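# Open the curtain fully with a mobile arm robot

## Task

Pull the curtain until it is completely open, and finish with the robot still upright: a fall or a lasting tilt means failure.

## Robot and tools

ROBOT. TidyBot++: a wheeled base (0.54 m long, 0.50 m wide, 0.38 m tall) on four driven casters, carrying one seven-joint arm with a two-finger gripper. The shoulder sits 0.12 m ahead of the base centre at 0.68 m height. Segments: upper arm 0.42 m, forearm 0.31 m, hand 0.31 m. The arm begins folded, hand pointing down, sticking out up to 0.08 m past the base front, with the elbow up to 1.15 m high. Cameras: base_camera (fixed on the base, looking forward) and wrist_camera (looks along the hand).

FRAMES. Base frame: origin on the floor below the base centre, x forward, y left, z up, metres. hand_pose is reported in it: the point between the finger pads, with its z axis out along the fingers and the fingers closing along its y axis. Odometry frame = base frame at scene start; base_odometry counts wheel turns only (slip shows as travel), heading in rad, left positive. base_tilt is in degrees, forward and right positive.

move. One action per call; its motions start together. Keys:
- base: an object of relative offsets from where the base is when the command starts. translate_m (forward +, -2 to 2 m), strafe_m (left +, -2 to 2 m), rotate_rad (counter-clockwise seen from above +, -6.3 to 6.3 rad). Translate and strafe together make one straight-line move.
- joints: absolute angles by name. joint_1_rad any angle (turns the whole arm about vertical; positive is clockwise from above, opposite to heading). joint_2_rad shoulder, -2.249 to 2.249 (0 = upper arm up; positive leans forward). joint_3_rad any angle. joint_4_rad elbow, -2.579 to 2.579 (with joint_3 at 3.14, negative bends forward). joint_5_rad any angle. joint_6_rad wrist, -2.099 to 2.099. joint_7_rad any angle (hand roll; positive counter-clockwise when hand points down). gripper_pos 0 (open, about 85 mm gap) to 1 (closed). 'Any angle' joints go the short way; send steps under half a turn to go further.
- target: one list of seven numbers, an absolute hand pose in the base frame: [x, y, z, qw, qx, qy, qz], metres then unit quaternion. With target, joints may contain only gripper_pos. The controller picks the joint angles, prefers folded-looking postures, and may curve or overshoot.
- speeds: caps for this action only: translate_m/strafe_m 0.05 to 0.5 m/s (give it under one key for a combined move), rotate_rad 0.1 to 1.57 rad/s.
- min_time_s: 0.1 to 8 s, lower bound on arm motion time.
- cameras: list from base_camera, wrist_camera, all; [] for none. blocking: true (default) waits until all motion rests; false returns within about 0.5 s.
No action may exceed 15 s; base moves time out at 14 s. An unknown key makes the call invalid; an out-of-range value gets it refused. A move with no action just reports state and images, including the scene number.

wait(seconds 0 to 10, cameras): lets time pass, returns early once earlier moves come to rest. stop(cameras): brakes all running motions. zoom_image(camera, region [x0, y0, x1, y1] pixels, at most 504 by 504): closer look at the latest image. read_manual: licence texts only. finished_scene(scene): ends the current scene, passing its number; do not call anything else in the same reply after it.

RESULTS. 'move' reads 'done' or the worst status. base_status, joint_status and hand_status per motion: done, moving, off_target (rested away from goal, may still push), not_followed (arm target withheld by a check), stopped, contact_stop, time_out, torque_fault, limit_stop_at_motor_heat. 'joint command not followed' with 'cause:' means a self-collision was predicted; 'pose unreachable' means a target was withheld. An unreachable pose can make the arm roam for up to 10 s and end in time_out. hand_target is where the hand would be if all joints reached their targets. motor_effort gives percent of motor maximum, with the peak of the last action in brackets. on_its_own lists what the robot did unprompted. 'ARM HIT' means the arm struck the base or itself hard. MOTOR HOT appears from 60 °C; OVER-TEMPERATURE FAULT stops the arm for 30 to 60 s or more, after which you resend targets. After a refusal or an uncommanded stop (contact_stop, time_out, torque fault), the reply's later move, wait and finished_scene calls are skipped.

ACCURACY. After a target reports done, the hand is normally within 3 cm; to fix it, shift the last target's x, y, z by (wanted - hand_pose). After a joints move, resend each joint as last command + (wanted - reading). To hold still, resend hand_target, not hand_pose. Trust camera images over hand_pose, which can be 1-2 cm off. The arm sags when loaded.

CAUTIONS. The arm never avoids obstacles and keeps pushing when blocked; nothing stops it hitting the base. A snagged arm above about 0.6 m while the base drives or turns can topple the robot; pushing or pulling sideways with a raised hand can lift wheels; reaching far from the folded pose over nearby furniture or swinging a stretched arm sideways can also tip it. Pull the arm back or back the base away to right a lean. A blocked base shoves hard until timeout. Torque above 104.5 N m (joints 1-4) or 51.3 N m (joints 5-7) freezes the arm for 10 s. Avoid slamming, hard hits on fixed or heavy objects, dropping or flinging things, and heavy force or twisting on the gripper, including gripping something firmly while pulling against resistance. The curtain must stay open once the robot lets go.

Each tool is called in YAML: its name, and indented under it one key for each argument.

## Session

move:
  base: {"rotate_rad": 1.45}
  joints: {"joint_1_rad": -0.014, "joint_2_rad": -0.34, "joint_3_rad": 3.1, "joint_4_rad": -2.53, "joint_5_rad": 0, "joint_6_rad": 0.85, "joint_7_rad": 1.56}
  cameras: ["all"]

Scene clock: 2.27 s.
move: done
base_odometry: x=+0.000 y=+0.000 heading=+1.449
base_tilt: forward=+0.1 right=+0.3
base_status: done
joint_positions: joint_1_rad=-0.025 joint_2_rad=-0.367 joint_3_rad=+3.113 joint_4_rad=-2.533 joint_5_rad=+0.005 joint_6_rad=+0.753 joint_7_rad=+1.547 gripper_pos=+0.000
joint_status: all done
motor_effort: joint_1_rad=+0(2) joint_2_rad=-6(6) joint_3_rad=+0(2) joint_4_rad=+17(17) joint_5_rad=+0(2) joint_6_rad=+9(10) joint_7_rad=-1(2)
hand_pose: x=+0.5346 y=+0.0265 z=+0.9474 quat_wxyz=(-0.025, +0.649, +0.015, +0.760) (m; base frame)
hand_target: x=+0.5365 y=+0.0276 z=+0.9669 quat_wxyz=(-0.021, +0.621, +0.019, +0.783) (m; base frame)
hand_status: not commanded
pictures: base_camera, wrist_camera
camera_calibration:
wrist_camera: T_world_to_cam=[[0.0550997, -0.998149, -0.0257268, 0.0224481], [0.164349, 0.0344808, -0.985799, 0.904992], [0.984862, 0.0500891, 0.165945, -0.551856], [0, 0, 0, 1]] pos_world=[0.393531, 0.0188436, 0.984295]

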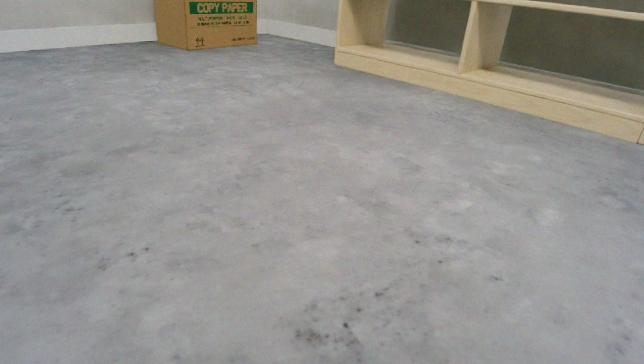

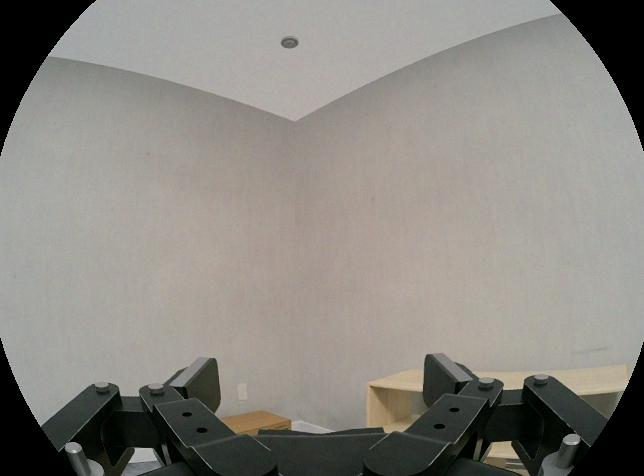

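move:
  base: {"rotate_rad": -1.45}
  cameras: ["wrist_camera"]

move:
  base: {"rotate_rad": -1.5}
  cameras: ["wrist_camera"]

Scene clock: 19.37 s.
move: done
base_odometry: x=+0.000 y=+0.000 heading=+0.000
base_tilt: forward=+0.1 right=+0.3
base_status: done
joint_positions: joint_1_rad=-0.022 joint_2_rad=-0.367 joint_3_rad=+3.107 joint_4_rad=-2.533 joint_5_rad=+0.005 joint_6_rad=+0.753 joint_7_rad=+1.547 gripper_pos=+0.000
joint_status: not commanded
motor_effort: joint_1_rad=+1(1) joint_2_rad=-5(6) joint_3_rad=+1(2) joint_4_rad=+17(17) joint_5_rad=+0(2) joint_6_rad=+8(11) joint_7_rad=-1(1)
hand_pose: x=+0.5346 y=+0.0283 z=+0.9472 quat_wxyz=(-0.026, +0.649, +0.017, +0.760) (m; base frame)
hand_target: x=+0.5365 y=+0.0276 z=+0.9669 quat_wxyz=(-0.021, +0.621, +0.019, +0.783) (m; base frame)
hand_status: not commanded
pictures: wrist_camera
camera_calibration:
wrist_camera: T_world_to_cam=[[0.0579837, -0.998041, -0.0234987, 0.020518], [0.16387, 0.0327342, -0.985939, 0.905104], [0.984776, 0.0533177, 0.165447, -0.55143], [0, 0, 0, 1]] pos_world=[0.393527, 0.020251, 0.984092]

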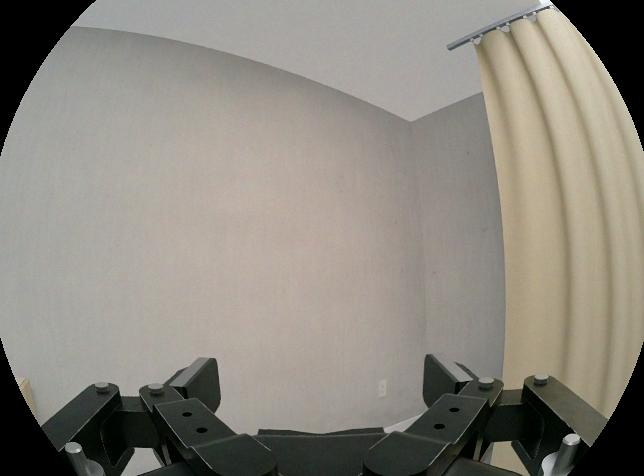

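Scene clock: 21.63 s.
move: done
base_odometry: x=+0.000 y=+0.000 heading=-1.499
base_tilt: forward=+0.1 right=+0.3
base_status: done
joint_positions: joint_1_rad=-0.021 joint_2_rad=-0.366 joint_3_rad=+3.106 joint_4_rad=-2.533 joint_5_rad=+0.005 joint_6_rad=+0.754 joint_7_rad=+1.547 gripper_pos=+0.000
joint_status: not commanded
motor_effort: joint_1_rad=+1(1) joint_2_rad=-5(7) joint_3_rad=+1(2) joint_4_rad=+17(17) joint_5_rad=+0(1) joint_6_rad=+9(10) joint_7_rad=-1(1)
hand_pose: x=+0.5347 y=+0.0280 z=+0.9470 quat_wxyz=(-0.025, +0.649, +0.017, +0.760) (m; base frame)
hand_target: x=+0.5365 y=+0.0276 z=+0.9669 quat_wxyz=(-0.021, +0.621, +0.019, +0.783) (m; base frame)
hand_status: not commanded
pictures: wrist_camera
camera_calibration:
wrist_camera: T_world_to_cam=[[0.057154, -0.99809, -0.0234433, 0.0206832], [0.163502, 0.0325221, -0.986007, 0.905208], [0.984886, 0.0525212, 0.165048, -0.551145], [0, 0, 0, 1]] pos_world=[0.39363, 0.0201511, 0.983991]

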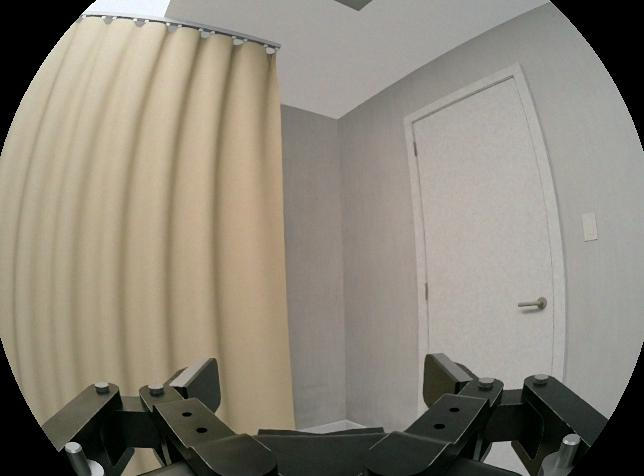

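move:
  base: {"rotate_rad": 0.75}
  cameras: ["all"]

Scene clock: 36.63 s.
move: done
base_odometry: x=+0.000 y=+0.000 heading=-0.750
base_tilt: forward=+0.1 right=+0.3
base_status: done
joint_positions: joint_1_rad=-0.021 joint_2_rad=-0.366 joint_3_rad=+3.104 joint_4_rad=-2.533 joint_5_rad=+0.005 joint_6_rad=+0.754 joint_7_rad=+1.547 gripper_pos=+0.000
joint_status: not commanded
motor_effort: joint_1_rad=+0(1) joint_2_rad=-5(7) joint_3_rad=+0(2) joint_4_rad=+17(17) joint_5_rad=-1(2) joint_6_rad=+10(10) joint_7_rad=-1(1)
hand_pose: x=+0.5347 y=+0.0291 z=+0.9469 quat_wxyz=(-0.026, +0.649, +0.018, +0.760) (m; base frame)
hand_target: x=+0.5365 y=+0.0276 z=+0.9669 quat_wxyz=(-0.021, +0.621, +0.019, +0.783) (m; base frame)
hand_status: not commanded
pictures: base_camera, wrist_camera
camera_calibration:
wrist_camera: T_world_to_cam=[[0.0591392, -0.997995, -0.0225439, 0.0198164], [0.163386, 0.0319559, -0.986045, 0.905275], [0.984788, 0.0546305, 0.164948, -0.551091], [0, 0, 0, 1]] pos_world=[0.393626, 0.0209542, 0.98399]

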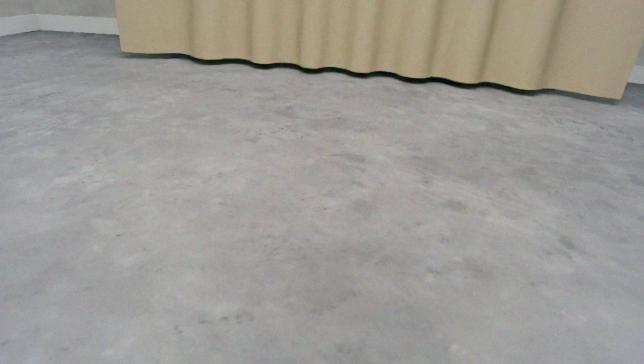

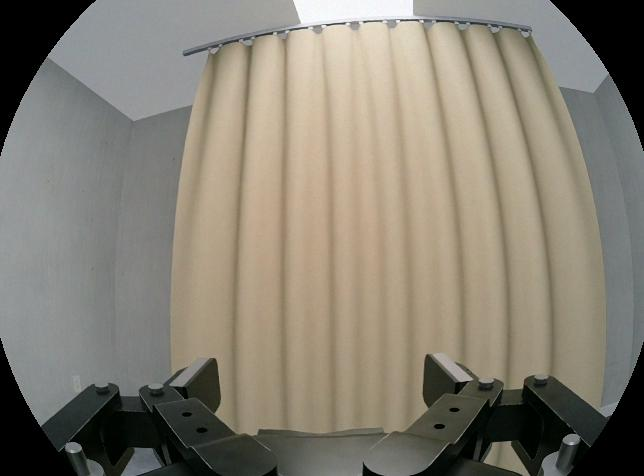

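move:
  base: {"translate_m": 0.933, "strafe_m": 1.184, "rotate_rad": -0.505}

move:
  joints: {"joint_1_rad": -0.695, "joint_2_rad": 0.67, "joint_3_rad": 3.046, "joint_4_rad": -0.901, "joint_5_rad": -1.493, "joint_6_rad": 1.954, "joint_7_rad": 3.091}
  min_time_s: 2.5
  cameras: ["all"]

Scene clock: 55.57 s.
move: done
base_odometry: x=+1.490 y=+0.230 heading=-1.256
base_tilt: forward=+0.1 right=+0.3
base_status: done
joint_positions: joint_1_rad=-0.019 joint_2_rad=-0.365 joint_3_rad=+3.104 joint_4_rad=-2.533 joint_5_rad=+0.005 joint_6_rad=+0.755 joint_7_rad=+1.547 gripper_pos=+0.000
joint_status: not commanded
motor_effort: joint_1_rad=+0(1) joint_2_rad=-5(7) joint_3_rad=+1(2) joint_4_rad=+17(17) joint_5_rad=-1(2) joint_6_rad=+9(10) joint_7_rad=-1(1)
hand_pose: x=+0.5350 y=+0.0286 z=+0.9467 quat_wxyz=(-0.025, +0.649, +0.017, +0.760) (m; base frame)
hand_target: x=+0.5365 y=+0.0276 z=+0.9669 quat_wxyz=(-0.021, +0.621, +0.019, +0.783) (m; base frame)
hand_status: not commanded
pictures: none

Scene clock: 58.73 s.
move: done
base_odometry: x=+1.490 y=+0.230 heading=-1.256
base_tilt: forward=+0.0 right=+0.3
base_status: not commanded
joint_positions: joint_1_rad=-0.682 joint_2_rad=+0.622 joint_3_rad=+3.063 joint_4_rad=-0.927 joint_5_rad=-1.438 joint_6_rad=+1.875 joint_7_rad=+3.046 gripper_pos=+0.000
joint_status: all done
motor_effort: joint_1_rad=+1(2) joint_2_rad=-33(35) joint_3_rad=+2(3) joint_4_rad=+13(18) joint_5_rad=+8(9) joint_6_rad=+0(11) joint_7_rad=-1(2)
hand_pose: x=+0.6707 y=+0.0864 z=+1.0558 quat_wxyz=(+0.348, +0.546, -0.405, +0.646) (m; base frame)
hand_target: x=+0.6614 y=+0.0980 z=+1.0185 quat_wxyz=(+0.380, +0.570, -0.408, +0.603) (m; base frame)
hand_status: not commanded
pictures: base_camera, wrist_camera
camera_calibration:
wrist_camera: T_world_to_cam=[[-0.89135, -0.42442, -0.159253, 0.803631], [0.1795, -0.00785828, -0.983727, 0.978762], [0.416262, -0.905431, 0.0831878, -0.155588], [0, 0, 0, 1]] pos_world=[0.605395, 0.207894, 1.10376]

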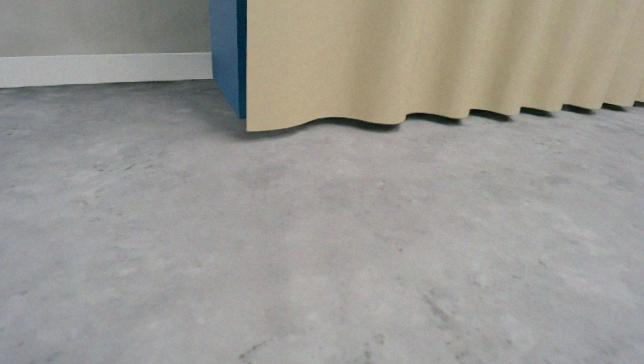

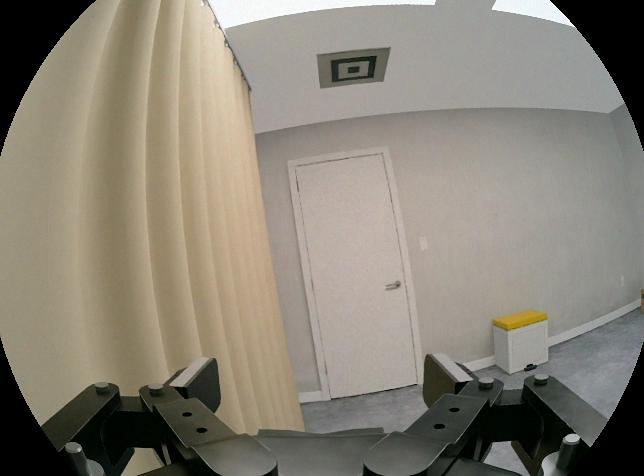

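move:
  base: {"translate_m": 0.235, "strafe_m": 0.145}
  speeds: {"translate_m": 0.25}
  cameras: ["all"]

Scene clock: 76.67 s.
move: done
base_odometry: x=+1.701 y=+0.052 heading=-1.255
base_tilt: forward=+0.1 right=+0.3
base_status: done
joint_positions: joint_1_rad=-0.683 joint_2_rad=+0.632 joint_3_rad=+3.063 joint_4_rad=-0.925 joint_5_rad=-1.442 joint_6_rad=+1.882 joint_7_rad=+3.047 gripper_pos=+0.000
joint_status: not commanded
motor_effort: joint_1_rad=+0(1) joint_2_rad=-34(36) joint_3_rad=+2(3) joint_4_rad=+14(14) joint_5_rad=+8(9) joint_6_rad=+0(2) joint_7_rad=-1(1)
hand_pose: x=+0.6717 y=+0.0884 z=+1.0499 quat_wxyz=(+0.353, +0.547, -0.404, +0.642) (m; base frame)
hand_target: x=+0.6614 y=+0.0980 z=+1.0185 quat_wxyz=(+0.380, +0.570, -0.408, +0.603) (m; base frame)
hand_status: not commanded
pictures: base_camera, wrist_camera
camera_calibration:
wrist_camera: T_world_to_cam=[[-0.895495, -0.419373, -0.149043, 0.796034], [0.169307, -0.0112829, -0.985499, 0.981718], [0.41161, -0.907744, 0.0811067, -0.148189], [0, 0, 0, 1]] pos_world=[0.607629, 0.210394, 1.09814]

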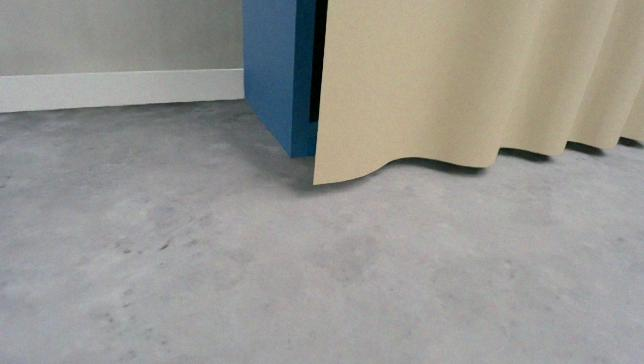

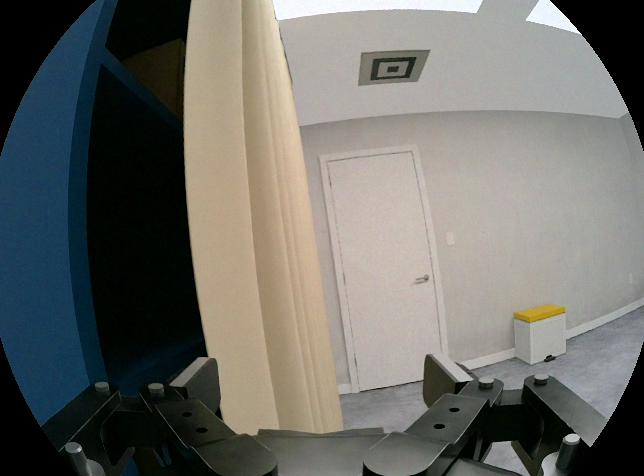

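move:
  base: {"translate_m": 0.08, "strafe_m": 0.035}
  speeds: {"translate_m": 0.2}
  cameras: ["all"]

Scene clock: 95.50 s.
move: done
base_odometry: x=+1.759 y=-0.013 heading=-1.255
base_tilt: forward=+0.1 right=+0.3
base_status: done
joint_positions: joint_1_rad=-0.683 joint_2_rad=+0.636 joint_3_rad=+3.063 joint_4_rad=-0.924 joint_5_rad=-1.443 joint_6_rad=+1.885 joint_7_rad=+3.047 gripper_pos=+0.000
joint_status: not commanded
motor_effort: joint_1_rad=+0(2) joint_2_rad=-33(35) joint_3_rad=+2(2) joint_4_rad=+13(14) joint_5_rad=+9(9) joint_6_rad=+0(1) joint_7_rad=-1(1)
hand_pose: x=+0.6719 y=+0.0892 z=+1.0479 quat_wxyz=(+0.354, +0.548, -0.404, +0.641) (m; base frame)
hand_target: x=+0.6614 y=+0.0980 z=+1.0185 quat_wxyz=(+0.380, +0.570, -0.408, +0.603) (m; base frame)
hand_status: not commanded
pictures: base_camera, wrist_camera
camera_calibration:
wrist_camera: T_world_to_cam=[[-0.896898, -0.417439, -0.146008, 0.793874], [0.166358, -0.0125628, -0.985985, 0.982348], [0.409755, -0.908618, 0.080712, -0.145541], [0, 0, 0, 1]] pos_world=[0.608239, 0.211494, 1.09624]

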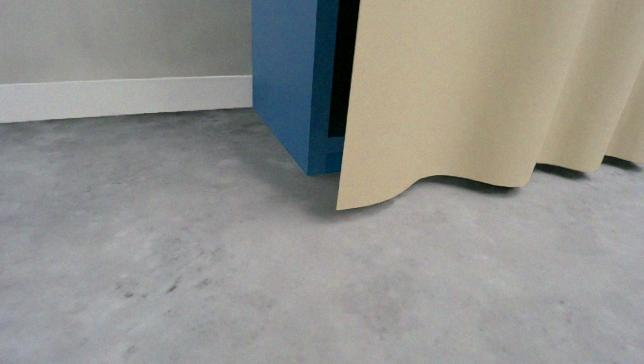

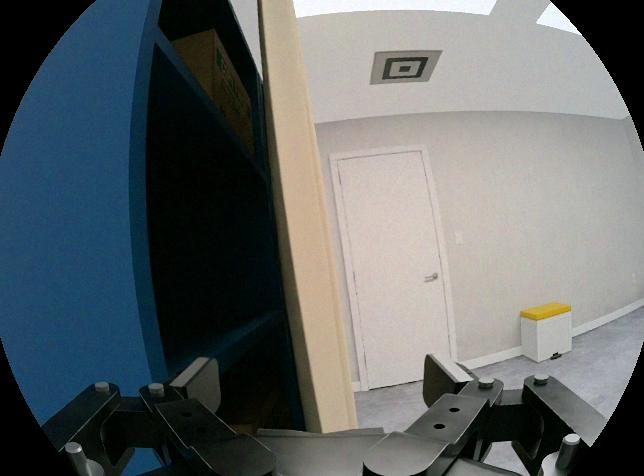

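move:
  base: {"translate_m": 0.084, "strafe_m": -0.172}
  speeds: {"translate_m": 0.15}
  cameras: ["all"]

Scene clock: 114.43 s.
move: done
base_odometry: x=+1.622 y=-0.147 heading=-1.255
base_tilt: forward=+0.1 right=+0.3
base_status: done
joint_positions: joint_1_rad=-0.691 joint_2_rad=+0.636 joint_3_rad=+3.060 joint_4_rad=-0.924 joint_5_rad=-1.443 joint_6_rad=+1.885 joint_7_rad=+3.047 gripper_pos=+0.000
joint_status: not commanded
motor_effort: joint_1_rad=+0(3) joint_2_rad=-32(35) joint_3_rad=+2(3) joint_4_rad=+13(14) joint_5_rad=+8(9) joint_6_rad=+0(1) joint_7_rad=-1(1)
hand_pose: x=+0.6714 y=+0.0942 z=+1.0473 quat_wxyz=(+0.351, +0.550, -0.402, +0.642) (m; base frame)
hand_target: x=+0.6614 y=+0.0980 z=+1.0185 quat_wxyz=(+0.380, +0.570, -0.408, +0.603) (m; base frame)
hand_status: not commanded
pictures: base_camera, wrist_camera
camera_calibration:
wrist_camera: T_world_to_cam=[[-0.892871, -0.426112, -0.145635, 0.793188], [0.165245, -0.00919061, -0.98621, 0.982662], [0.418898, -0.904624, 0.0786191, -0.145161], [0, 0, 0, 1]] pos_world=[0.606642, 0.215702, 1.09604]

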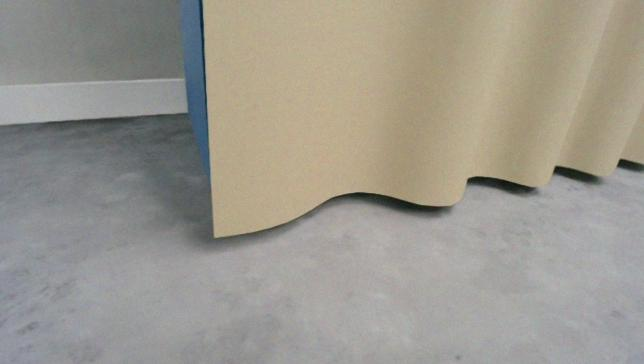

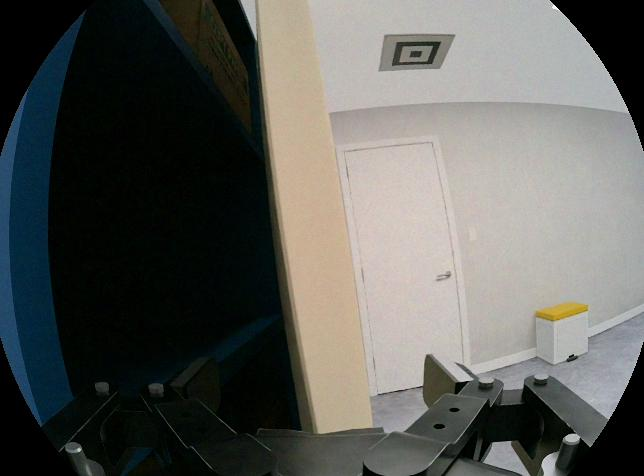

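move:
  joints: {"gripper_pos": 1}
  cameras: ["wrist_camera"]

zoom_image:
  camera: "wrist_camera"
  region: [260, 300, 400, 450]

Scene clock: 131.67 s.
move: done
base_odometry: x=+1.622 y=-0.147 heading=-1.255
base_tilt: forward=+0.0 right=+0.3
base_status: not commanded
joint_positions: joint_1_rad=-0.691 joint_2_rad=+0.636 joint_3_rad=+3.060 joint_4_rad=-0.924 joint_5_rad=-1.443 joint_6_rad=+1.885 joint_7_rad=+3.047 gripper_pos=+0.991
joint_status: all done
motor_effort: joint_1_rad=+0(1) joint_2_rad=-33(33) joint_3_rad=+2(2) joint_4_rad=+13(14) joint_5_rad=+8(9) joint_6_rad=+0(1) joint_7_rad=-1(1)
hand_pose: x=+0.6714 y=+0.0942 z=+1.0473 quat_wxyz=(+0.351, +0.550, -0.402, +0.642) (m; base frame)
hand_target: x=+0.6614 y=+0.0980 z=+1.0185 quat_wxyz=(+0.380, +0.570, -0.408, +0.603) (m; base frame)
hand_status: not commanded
pictures: wrist_camera
camera_calibration:
wrist_camera: T_world_to_cam=[[-0.892892, -0.426113, -0.145505, 0.793058], [0.165128, -0.00924669, -0.986229, 0.982766], [0.4189, -0.904623, 0.0786193, -0.145163], [0, 0, 0, 1]] pos_world=[0.606642, 0.215702, 1.09604]

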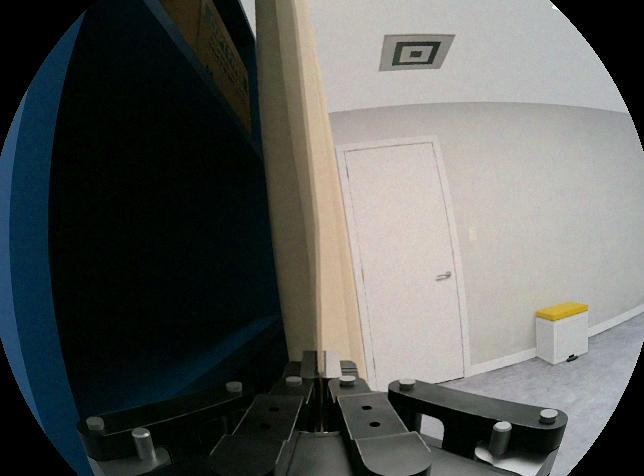

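Scaled by 3.360.

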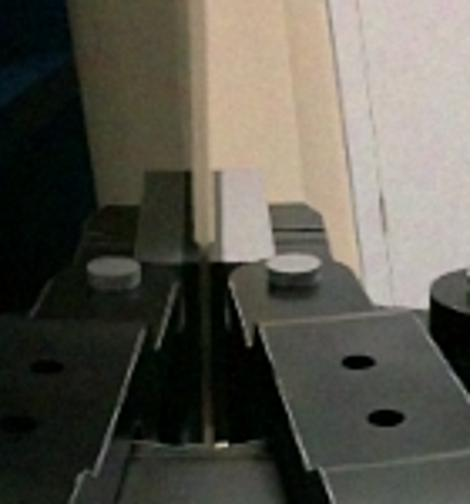

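move:
  base: {"translate_m": 0.176, "strafe_m": -0.468}
  speeds: {"translate_m": 0.2}
  cameras: ["all"]

Scene clock: 147.60 s.
move: done
base_odometry: x=+1.232 y=-0.460 heading=-1.255
base_tilt: forward=+0.1 right=+0.3
base_status: done
joint_positions: joint_1_rad=-0.697 joint_2_rad=+0.636 joint_3_rad=+3.057 joint_4_rad=-0.913 joint_5_rad=-1.445 joint_6_rad=+1.885 joint_7_rad=+3.047 gripper_pos=+0.991
joint_status: not commanded
motor_effort: joint_1_rad=+1(4) joint_2_rad=-28(35) joint_3_rad=+1(3) joint_4_rad=+11(14) joint_5_rad=+3(10) joint_6_rad=+0(2) joint_7_rad=-1(1)
hand_pose: x=+0.6707 y=+0.0981 z=+1.0487 quat_wxyz=(+0.344, +0.552, -0.404, +0.643) (m; base frame)
hand_target: x=+0.6614 y=+0.0980 z=+1.0185 quat_wxyz=(+0.380, +0.570, -0.408, +0.603) (m; base frame)
hand_status: not commanded
pictures: base_camera, wrist_camera
camera_calibration:
wrist_camera: T_world_to_cam=[[-0.888496, -0.432071, -0.154565, 0.801399], [0.170375, 0.00214677, -0.985377, 0.978705], [0.426084, -0.901837, 0.0717065, -0.139249], [0, 0, 0, 1]] pos_world=[0.604624, 0.21858, 1.09825]

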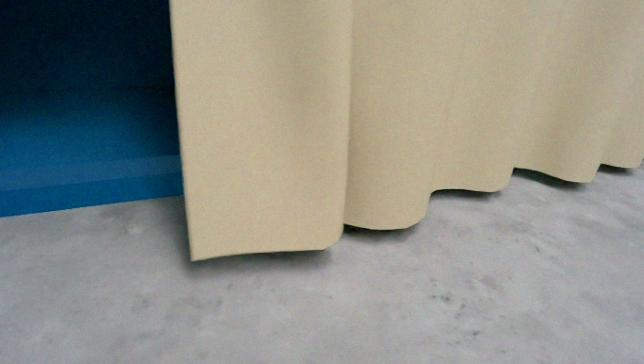

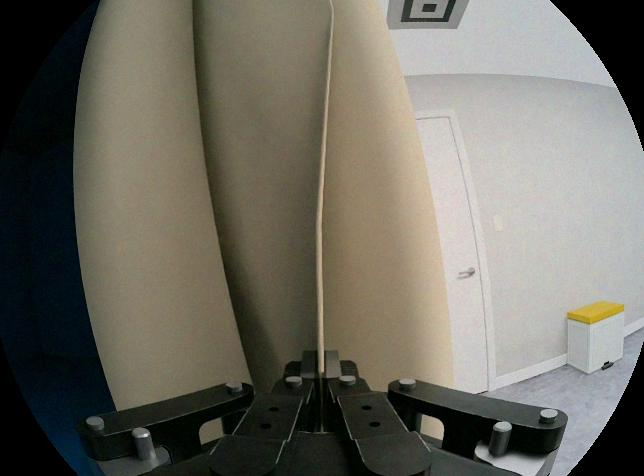

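move:
  base: {"translate_m": 0.176, "strafe_m": -0.468}
  speeds: {"translate_m": 0.2}
  cameras: ["all"]

Scene clock: 156.10 s.
move: done
base_odometry: x=+0.841 y=-0.773 heading=-1.254
base_tilt: forward=+0.1 right=+0.3
base_status: done
joint_positions: joint_1_rad=-0.706 joint_2_rad=+0.636 joint_3_rad=+3.057 joint_4_rad=-0.902 joint_5_rad=-1.445 joint_6_rad=+1.885 joint_7_rad=+3.047 gripper_pos=+0.991
joint_status: not commanded
motor_effort: joint_1_rad=+3(5) joint_2_rad=-25(31) joint_3_rad=+0(2) joint_4_rad=+9(12) joint_5_rad=-3(4) joint_6_rad=+1(2) joint_7_rad=-1(1)
hand_pose: x=+0.6696 y=+0.1025 z=+1.0511 quat_wxyz=(+0.338, +0.553, -0.405, +0.645) (m; base frame)
hand_target: x=+0.6614 y=+0.0980 z=+1.0185 quat_wxyz=(+0.380, +0.570, -0.408, +0.603) (m; base frame)
hand_status: not commanded
pictures: base_camera, wrist_camera
camera_calibration:
wrist_camera: T_world_to_cam=[[-0.883633, -0.438032, -0.165289, 0.811297], [0.178402, 0.0113802, -0.983892, 0.97338], [0.432857, -0.898887, 0.0680898, -0.135981], [0, 0, 0, 1]] pos_world=[0.602097, 0.222065, 1.10106]

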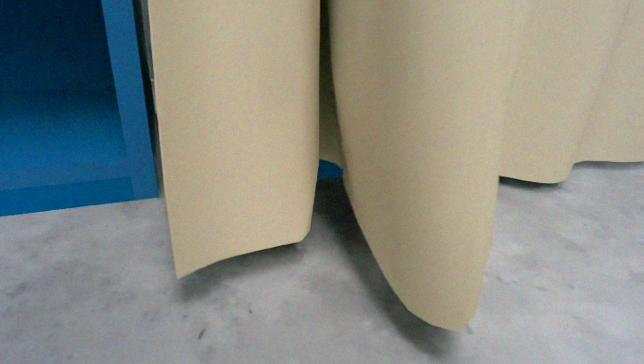

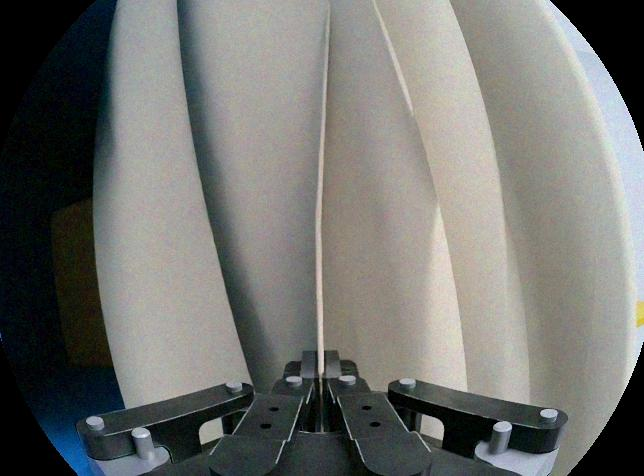

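move:
  base: {"translate_m": 0.123, "strafe_m": -0.328}
  speeds: {"translate_m": 0.2}
  cameras: ["all"]

Scene clock: 165.50 s.
move: done
base_odometry: x=+0.568 y=-0.992 heading=-1.254
base_tilt: forward=+0.0 right=+0.3
base_status: done
joint_positions: joint_1_rad=-0.715 joint_2_rad=+0.636 joint_3_rad=+3.057 joint_4_rad=-0.895 joint_5_rad=-1.440 joint_6_rad=+1.885 joint_7_rad=+3.047 gripper_pos=+0.991
joint_status: not commanded
motor_effort: joint_1_rad=+5(7) joint_2_rad=-23(28) joint_3_rad=+0(1) joint_4_rad=+9(10) joint_5_rad=-5(8) joint_6_rad=+2(2) joint_7_rad=-1(1)
hand_pose: x=+0.6683 y=+0.1074 z=+1.0541 quat_wxyz=(+0.333, +0.552, -0.405, +0.649) (m; base frame)
hand_target: x=+0.6614 y=+0.0980 z=+1.0185 quat_wxyz=(+0.380, +0.570, -0.408, +0.603) (m; base frame)
hand_status: not commanded
pictures: base_camera, wrist_camera
camera_calibration:
wrist_camera: T_world_to_cam=[[-0.87834, -0.445581, -0.173139, 0.818343], [0.186561, 0.0139549, -0.982344, 0.969108], [0.44013, -0.895133, 0.070871, -0.139466], [0, 0, 0, 1]] pos_world=[0.599369, 0.226273, 1.10357]

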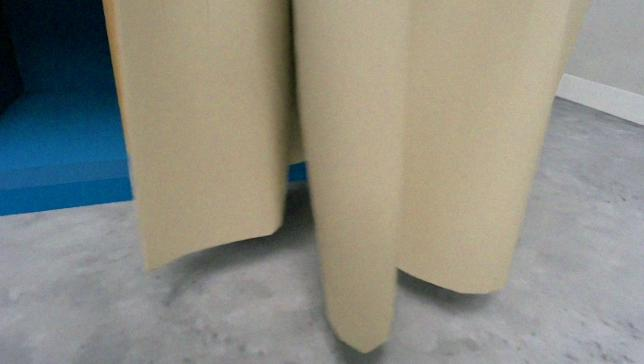

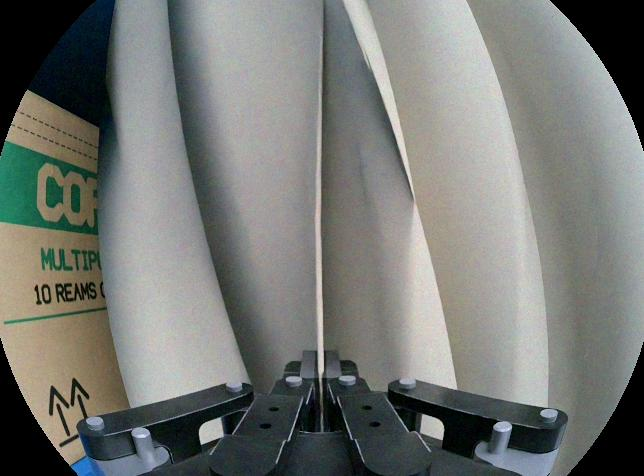

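move:
  base: {"translate_m": 0.123, "strafe_m": -0.328}
  speeds: {"translate_m": 0.2}
  cameras: ["all"]

Scene clock: 179.87 s.
move: done
base_odometry: x=+0.294 y=-1.211 heading=-1.254
base_tilt: forward=+0.1 right=+0.3
base_status: done
joint_positions: joint_1_rad=-0.721 joint_2_rad=+0.636 joint_3_rad=+3.057 joint_4_rad=-0.892 joint_5_rad=-1.428 joint_6_rad=+1.885 joint_7_rad=+3.047 gripper_pos=+0.991
joint_status: not commanded
motor_effort: joint_1_rad=+5(9) joint_2_rad=-22(26) joint_3_rad=+0(2) joint_4_rad=+8(9) joint_5_rad=-6(10) joint_6_rad=+1(3) joint_7_rad=-1(1)
hand_pose: x=+0.6673 y=+0.1105 z=+1.0582 quat_wxyz=(+0.331, +0.548, -0.403, +0.654) (m; base frame)
hand_target: x=+0.6614 y=+0.0980 z=+1.0185 quat_wxyz=(+0.380, +0.570, -0.408, +0.603) (m; base frame)
hand_status: not commanded
pictures: base_camera, wrist_camera
camera_calibration:
wrist_camera: T_world_to_cam=[[-0.87426, -0.45101, -0.179608, 0.824252], [0.196804, 0.0089373, -0.980402, 0.965013], [0.443777, -0.892474, 0.080947, -0.149945], [0, 0, 0, 1]] pos_world=[0.597234, 0.229299, 1.10628]

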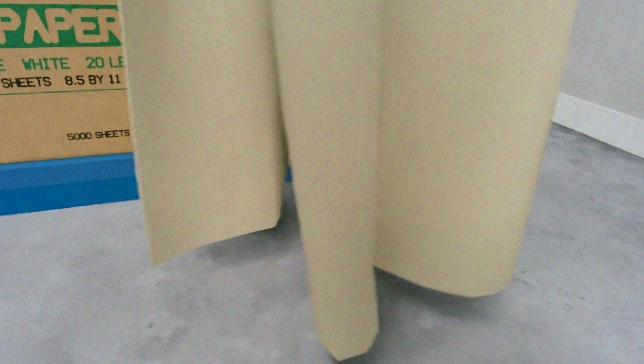

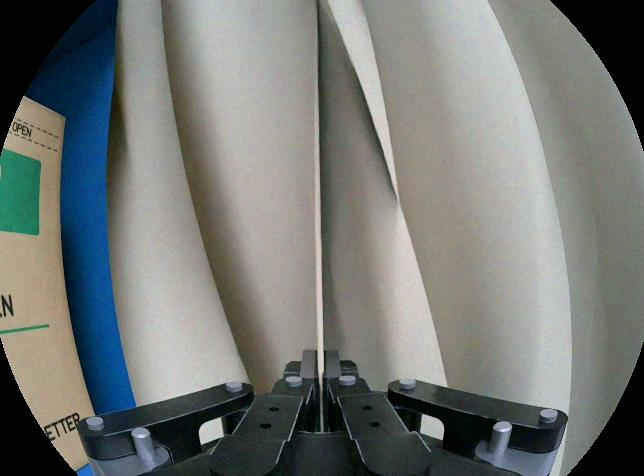

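move:
  base: {"translate_m": 0.053, "strafe_m": -0.14}
  speeds: {"translate_m": 0.15}
  cameras: ["all"]

Scene clock: 187.77 s.
move: done
base_odometry: x=+0.178 y=-1.305 heading=-1.254
base_tilt: forward=+0.1 right=+0.3
base_status: done
joint_positions: joint_1_rad=-0.724 joint_2_rad=+0.633 joint_3_rad=+3.057 joint_4_rad=-0.888 joint_5_rad=-1.413 joint_6_rad=+1.885 joint_7_rad=+3.047 gripper_pos=+0.991
joint_status: not commanded
motor_effort: joint_1_rad=+6(9) joint_2_rad=-24(28) joint_3_rad=+0(1) joint_4_rad=+8(10) joint_5_rad=-7(11) joint_6_rad=+2(3) joint_7_rad=-1(1)
hand_pose: x=+0.6655 y=+0.1116 z=+1.0649 quat_wxyz=(+0.329, +0.543, -0.403, +0.660) (m; base frame)
hand_target: x=+0.6614 y=+0.0980 z=+1.0185 quat_wxyz=(+0.380, +0.570, -0.408, +0.603) (m; base frame)
hand_status: not commanded
pictures: base_camera, wrist_camera
camera_calibration:
wrist_camera: T_world_to_cam=[[-0.870306, -0.454225, -0.190387, 0.833675], [0.212039, 0.00334182, -0.977255, 0.959004], [0.44453, -0.890881, 0.0934051, -0.162591], [0, 0, 0, 1]] pos_world=[0.594483, 0.230623, 1.1111]

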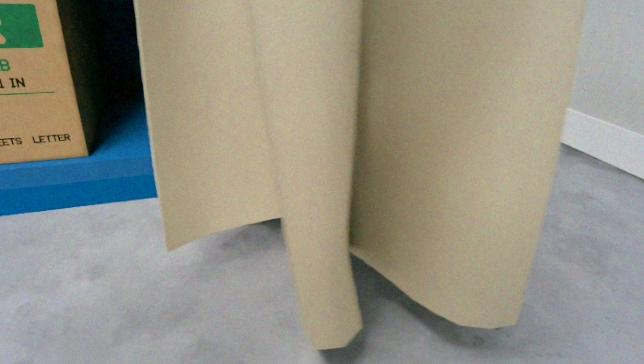

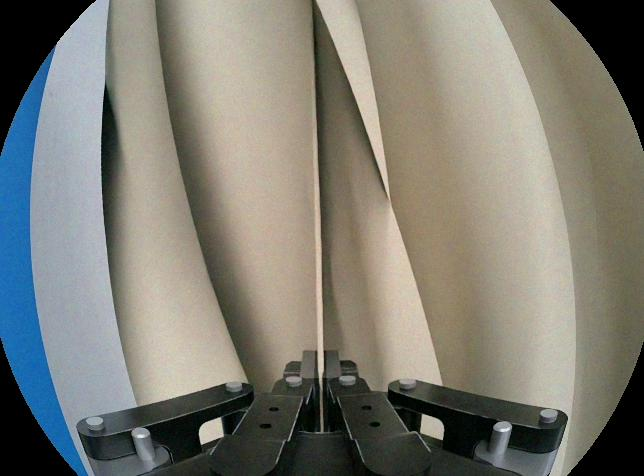

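move:
  base: {"translate_m": 0.035, "strafe_m": -0.094}
  speeds: {"translate_m": 0.12}
  cameras: ["base_camera"]

Scene clock: 197.37 s.
move: done
base_odometry: x=+0.099 y=-1.368 heading=-1.254
base_tilt: forward=+0.1 right=+0.3
base_status: done
joint_positions: joint_1_rad=-0.739 joint_2_rad=+0.627 joint_3_rad=+3.057 joint_4_rad=-0.885 joint_5_rad=-1.391 joint_6_rad=+1.885 joint_7_rad=+3.049 gripper_pos=+0.991
joint_status: not commanded
motor_effort: joint_1_rad=+10(11) joint_2_rad=-21(25) joint_3_rad=+0(2) joint_4_rad=+7(10) joint_5_rad=-14(15) joint_6_rad=+4(4) joint_7_rad=-1(1)
hand_pose: x=+0.6610 y=+0.1179 z=+1.0753 quat_wxyz=(+0.323, +0.536, -0.400, +0.669) (m; base frame)
hand_target: x=+0.6614 y=+0.0980 z=+1.0185 quat_wxyz=(+0.380, +0.570, -0.408, +0.603) (m; base frame)
hand_status: not commanded
pictures: base_camera

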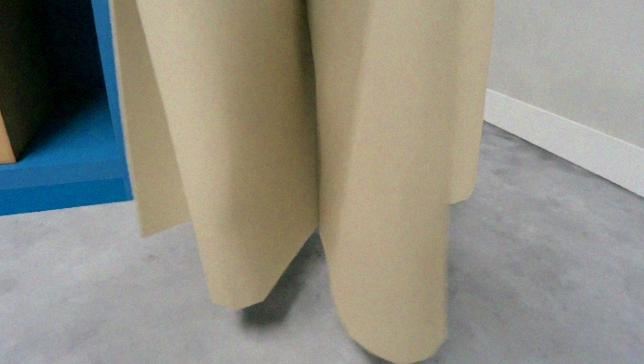

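move:
  base: {"translate_m": 0.025, "strafe_m": -0.066}
  speeds: {"translate_m": 0.1}
  cameras: ["base_camera"]

Scene clock: 205.23 s.
move: done
base_odometry: x=+0.045 y=-1.412 heading=-1.253
base_tilt: forward=+0.1 right=+0.3
base_status: done
joint_positions: joint_1_rad=-0.753 joint_2_rad=+0.620 joint_3_rad=+3.057 joint_4_rad=-0.881 joint_5_rad=-1.367 joint_6_rad=+1.885 joint_7_rad=+3.051 gripper_pos=+0.991
joint_status: not commanded
motor_effort: joint_1_rad=+13(14) joint_2_rad=-19(23) joint_3_rad=+0(1) joint_4_rad=+7(8) joint_5_rad=-19(19) joint_6_rad=+4(6) joint_7_rad=-1(2)
hand_pose: x=+0.6560 y=+0.1239 z=+1.0864 quat_wxyz=(+0.316, +0.529, -0.397, +0.680) (m; base frame)
hand_target: x=+0.6614 y=+0.0980 z=+1.0185 quat_wxyz=(+0.380, +0.570, -0.408, +0.603) (m; base frame)
hand_status: not commanded
pictures: base_camera

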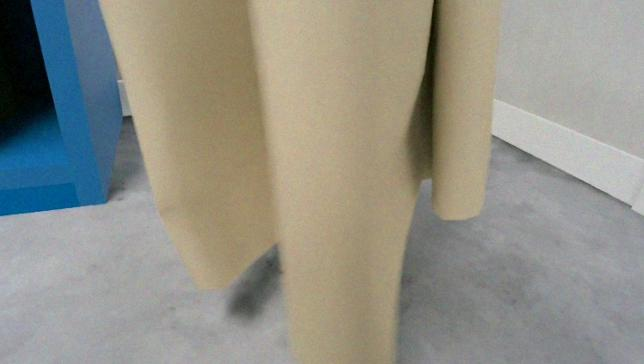

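move:
  base: {"translate_m": 0.011, "strafe_m": -0.028}
  speeds: {"translate_m": 0.1}

move:
  joints: {"gripper_pos": 0}

move:
  base: {"translate_m": -0.08, "strafe_m": 0.2}
  speeds: {"translate_m": 0.3}

move:
  base: {"translate_m": -0.9}
  joints: {"joint_1_rad": -0.014, "joint_2_rad": -0.34, "joint_3_rad": 3.1, "joint_4_rad": -2.53, "joint_5_rad": 0, "joint_6_rad": 0.95, "joint_7_rad": 1.56}
  cameras: ["wrist_camera"]

Scene clock: 217.50 s.
move: done
base_odometry: x=+0.021 y=-1.431 heading=-1.253
base_tilt: forward=+0.0 right=+0.3
base_status: done
joint_positions: joint_1_rad=-0.761 joint_2_rad=+0.616 joint_3_rad=+3.057 joint_4_rad=-0.880 joint_5_rad=-1.354 joint_6_rad=+1.885 joint_7_rad=+3.054 gripper_pos=+0.991
joint_status: not commanded
motor_effort: joint_1_rad=+13(15) joint_2_rad=-19(20) joint_3_rad=+0(1) joint_4_rad=+7(7) joint_5_rad=-19(21) joint_6_rad=+5(7) joint_7_rad=-2(2)
hand_pose: x=+0.6531 y=+0.1273 z=+1.0922 quat_wxyz=(+0.314, +0.526, -0.395, +0.685) (m; base frame)
hand_target: x=+0.6614 y=+0.0980 z=+1.0185 quat_wxyz=(+0.380, +0.570, -0.408, +0.603) (m; base frame)
hand_status: not commanded
pictures: none

Scene clock: 218.60 s.
move: done
base_odometry: x=+0.021 y=-1.431 heading=-1.253
base_tilt: forward=+0.1 right=+0.3
base_status: not commanded
joint_positions: joint_1_rad=-0.716 joint_2_rad=+0.661 joint_3_rad=+3.047 joint_4_rad=-0.887 joint_5_rad=-1.502 joint_6_rad=+1.895 joint_7_rad=+3.054 gripper_pos=+0.000
joint_status: all done
motor_effort: joint_1_rad=+3(13) joint_2_rad=-35(39) joint_3_rad=+3(4) joint_4_rad=+13(14) joint_5_rad=+9(19) joint_6_rad=+1(5) joint_7_rad=-1(2)
hand_pose: x=+0.6736 y=+0.1147 z=+1.0232 quat_wxyz=(+0.337, +0.579, -0.405, +0.623) (m; base frame)
hand_target: x=+0.6614 y=+0.0980 z=+1.0185 quat_wxyz=(+0.380, +0.570, -0.408, +0.603) (m; base frame)
hand_status: not commanded
pictures: none

Scene clock: 220.30 s.
move: done
base_odometry: x=+0.186 y=-1.292 heading=-1.253
base_tilt: forward=+0.1 right=+0.3
base_status: done
joint_positions: joint_1_rad=-0.708 joint_2_rad=+0.662 joint_3_rad=+3.047 joint_4_rad=-0.887 joint_5_rad=-1.502 joint_6_rad=+1.895 joint_7_rad=+3.054 gripper_pos=+0.000
joint_status: not commanded
motor_effort: joint_1_rad=+2(5) joint_2_rad=-34(40) joint_3_rad=+2(4) joint_4_rad=+13(14) joint_5_rad=+8(10) joint_6_rad=+1(3) joint_7_rad=-1(1)
hand_pose: x=+0.6745 y=+0.1102 z=+1.0232 quat_wxyz=(+0.339, +0.577, -0.407, +0.621) (m; base frame)
hand_target: x=+0.6614 y=+0.0980 z=+1.0185 quat_wxyz=(+0.380, +0.570, -0.408, +0.603) (m; base frame)
hand_status: not commanded
pictures: none

Scene clock: 223.47 s.
move: done
base_odometry: x=-0.095 y=-0.437 heading=-1.253
base_tilt: forward=+0.1 right=+0.3
base_status: done
joint_positions: joint_1_rad=-0.031 joint_2_rad=-0.317 joint_3_rad=+3.081 joint_4_rad=-2.496 joint_5_rad=-0.054 joint_6_rad=+1.038 joint_7_rad=+1.605 gripper_pos=+0.000
joint_status: all done
motor_effort: joint_1_rad=+0(2) joint_2_rad=-7(39) joint_3_rad=+0(4) joint_4_rad=+15(17) joint_5_rad=+0(11) joint_6_rad=+9(9) joint_7_rad=-1(2)
hand_pose: x=+0.5269 y=+0.0297 z=+1.0313 quat_wxyz=(-0.017, +0.540, +0.014, +0.841) (m; base frame)
hand_target: x=+0.5278 y=+0.0275 z=+0.9968 quat_wxyz=(-0.022, +0.581, +0.018, +0.813) (m; base frame)
hand_status: not commanded
pictures: wrist_camera
camera_calibration:
wrist_camera: T_world_to_cam=[[0.0450394, -0.998926, -0.010898, 0.0181832], [0.423142, 0.0289584, -0.905601, 0.769997], [0.904943, 0.0361763, 0.423991, -0.78188], [0, 0, 0, 1]] pos_world=[0.38092, 0.0241513, 1.02902]

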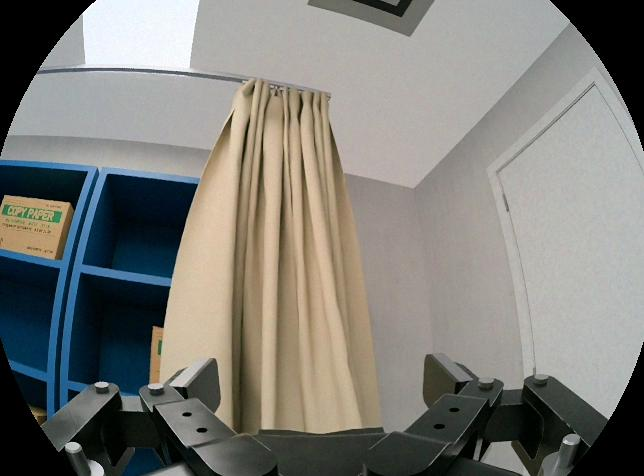

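zoom_image:
  camera: "wrist_camera"
  region: [220, 60, 350, 130]

Scaled by 3.877.

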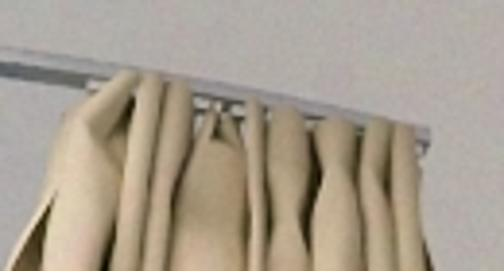

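finished_scene:
  scene: 3

The scene is finished: the task was done.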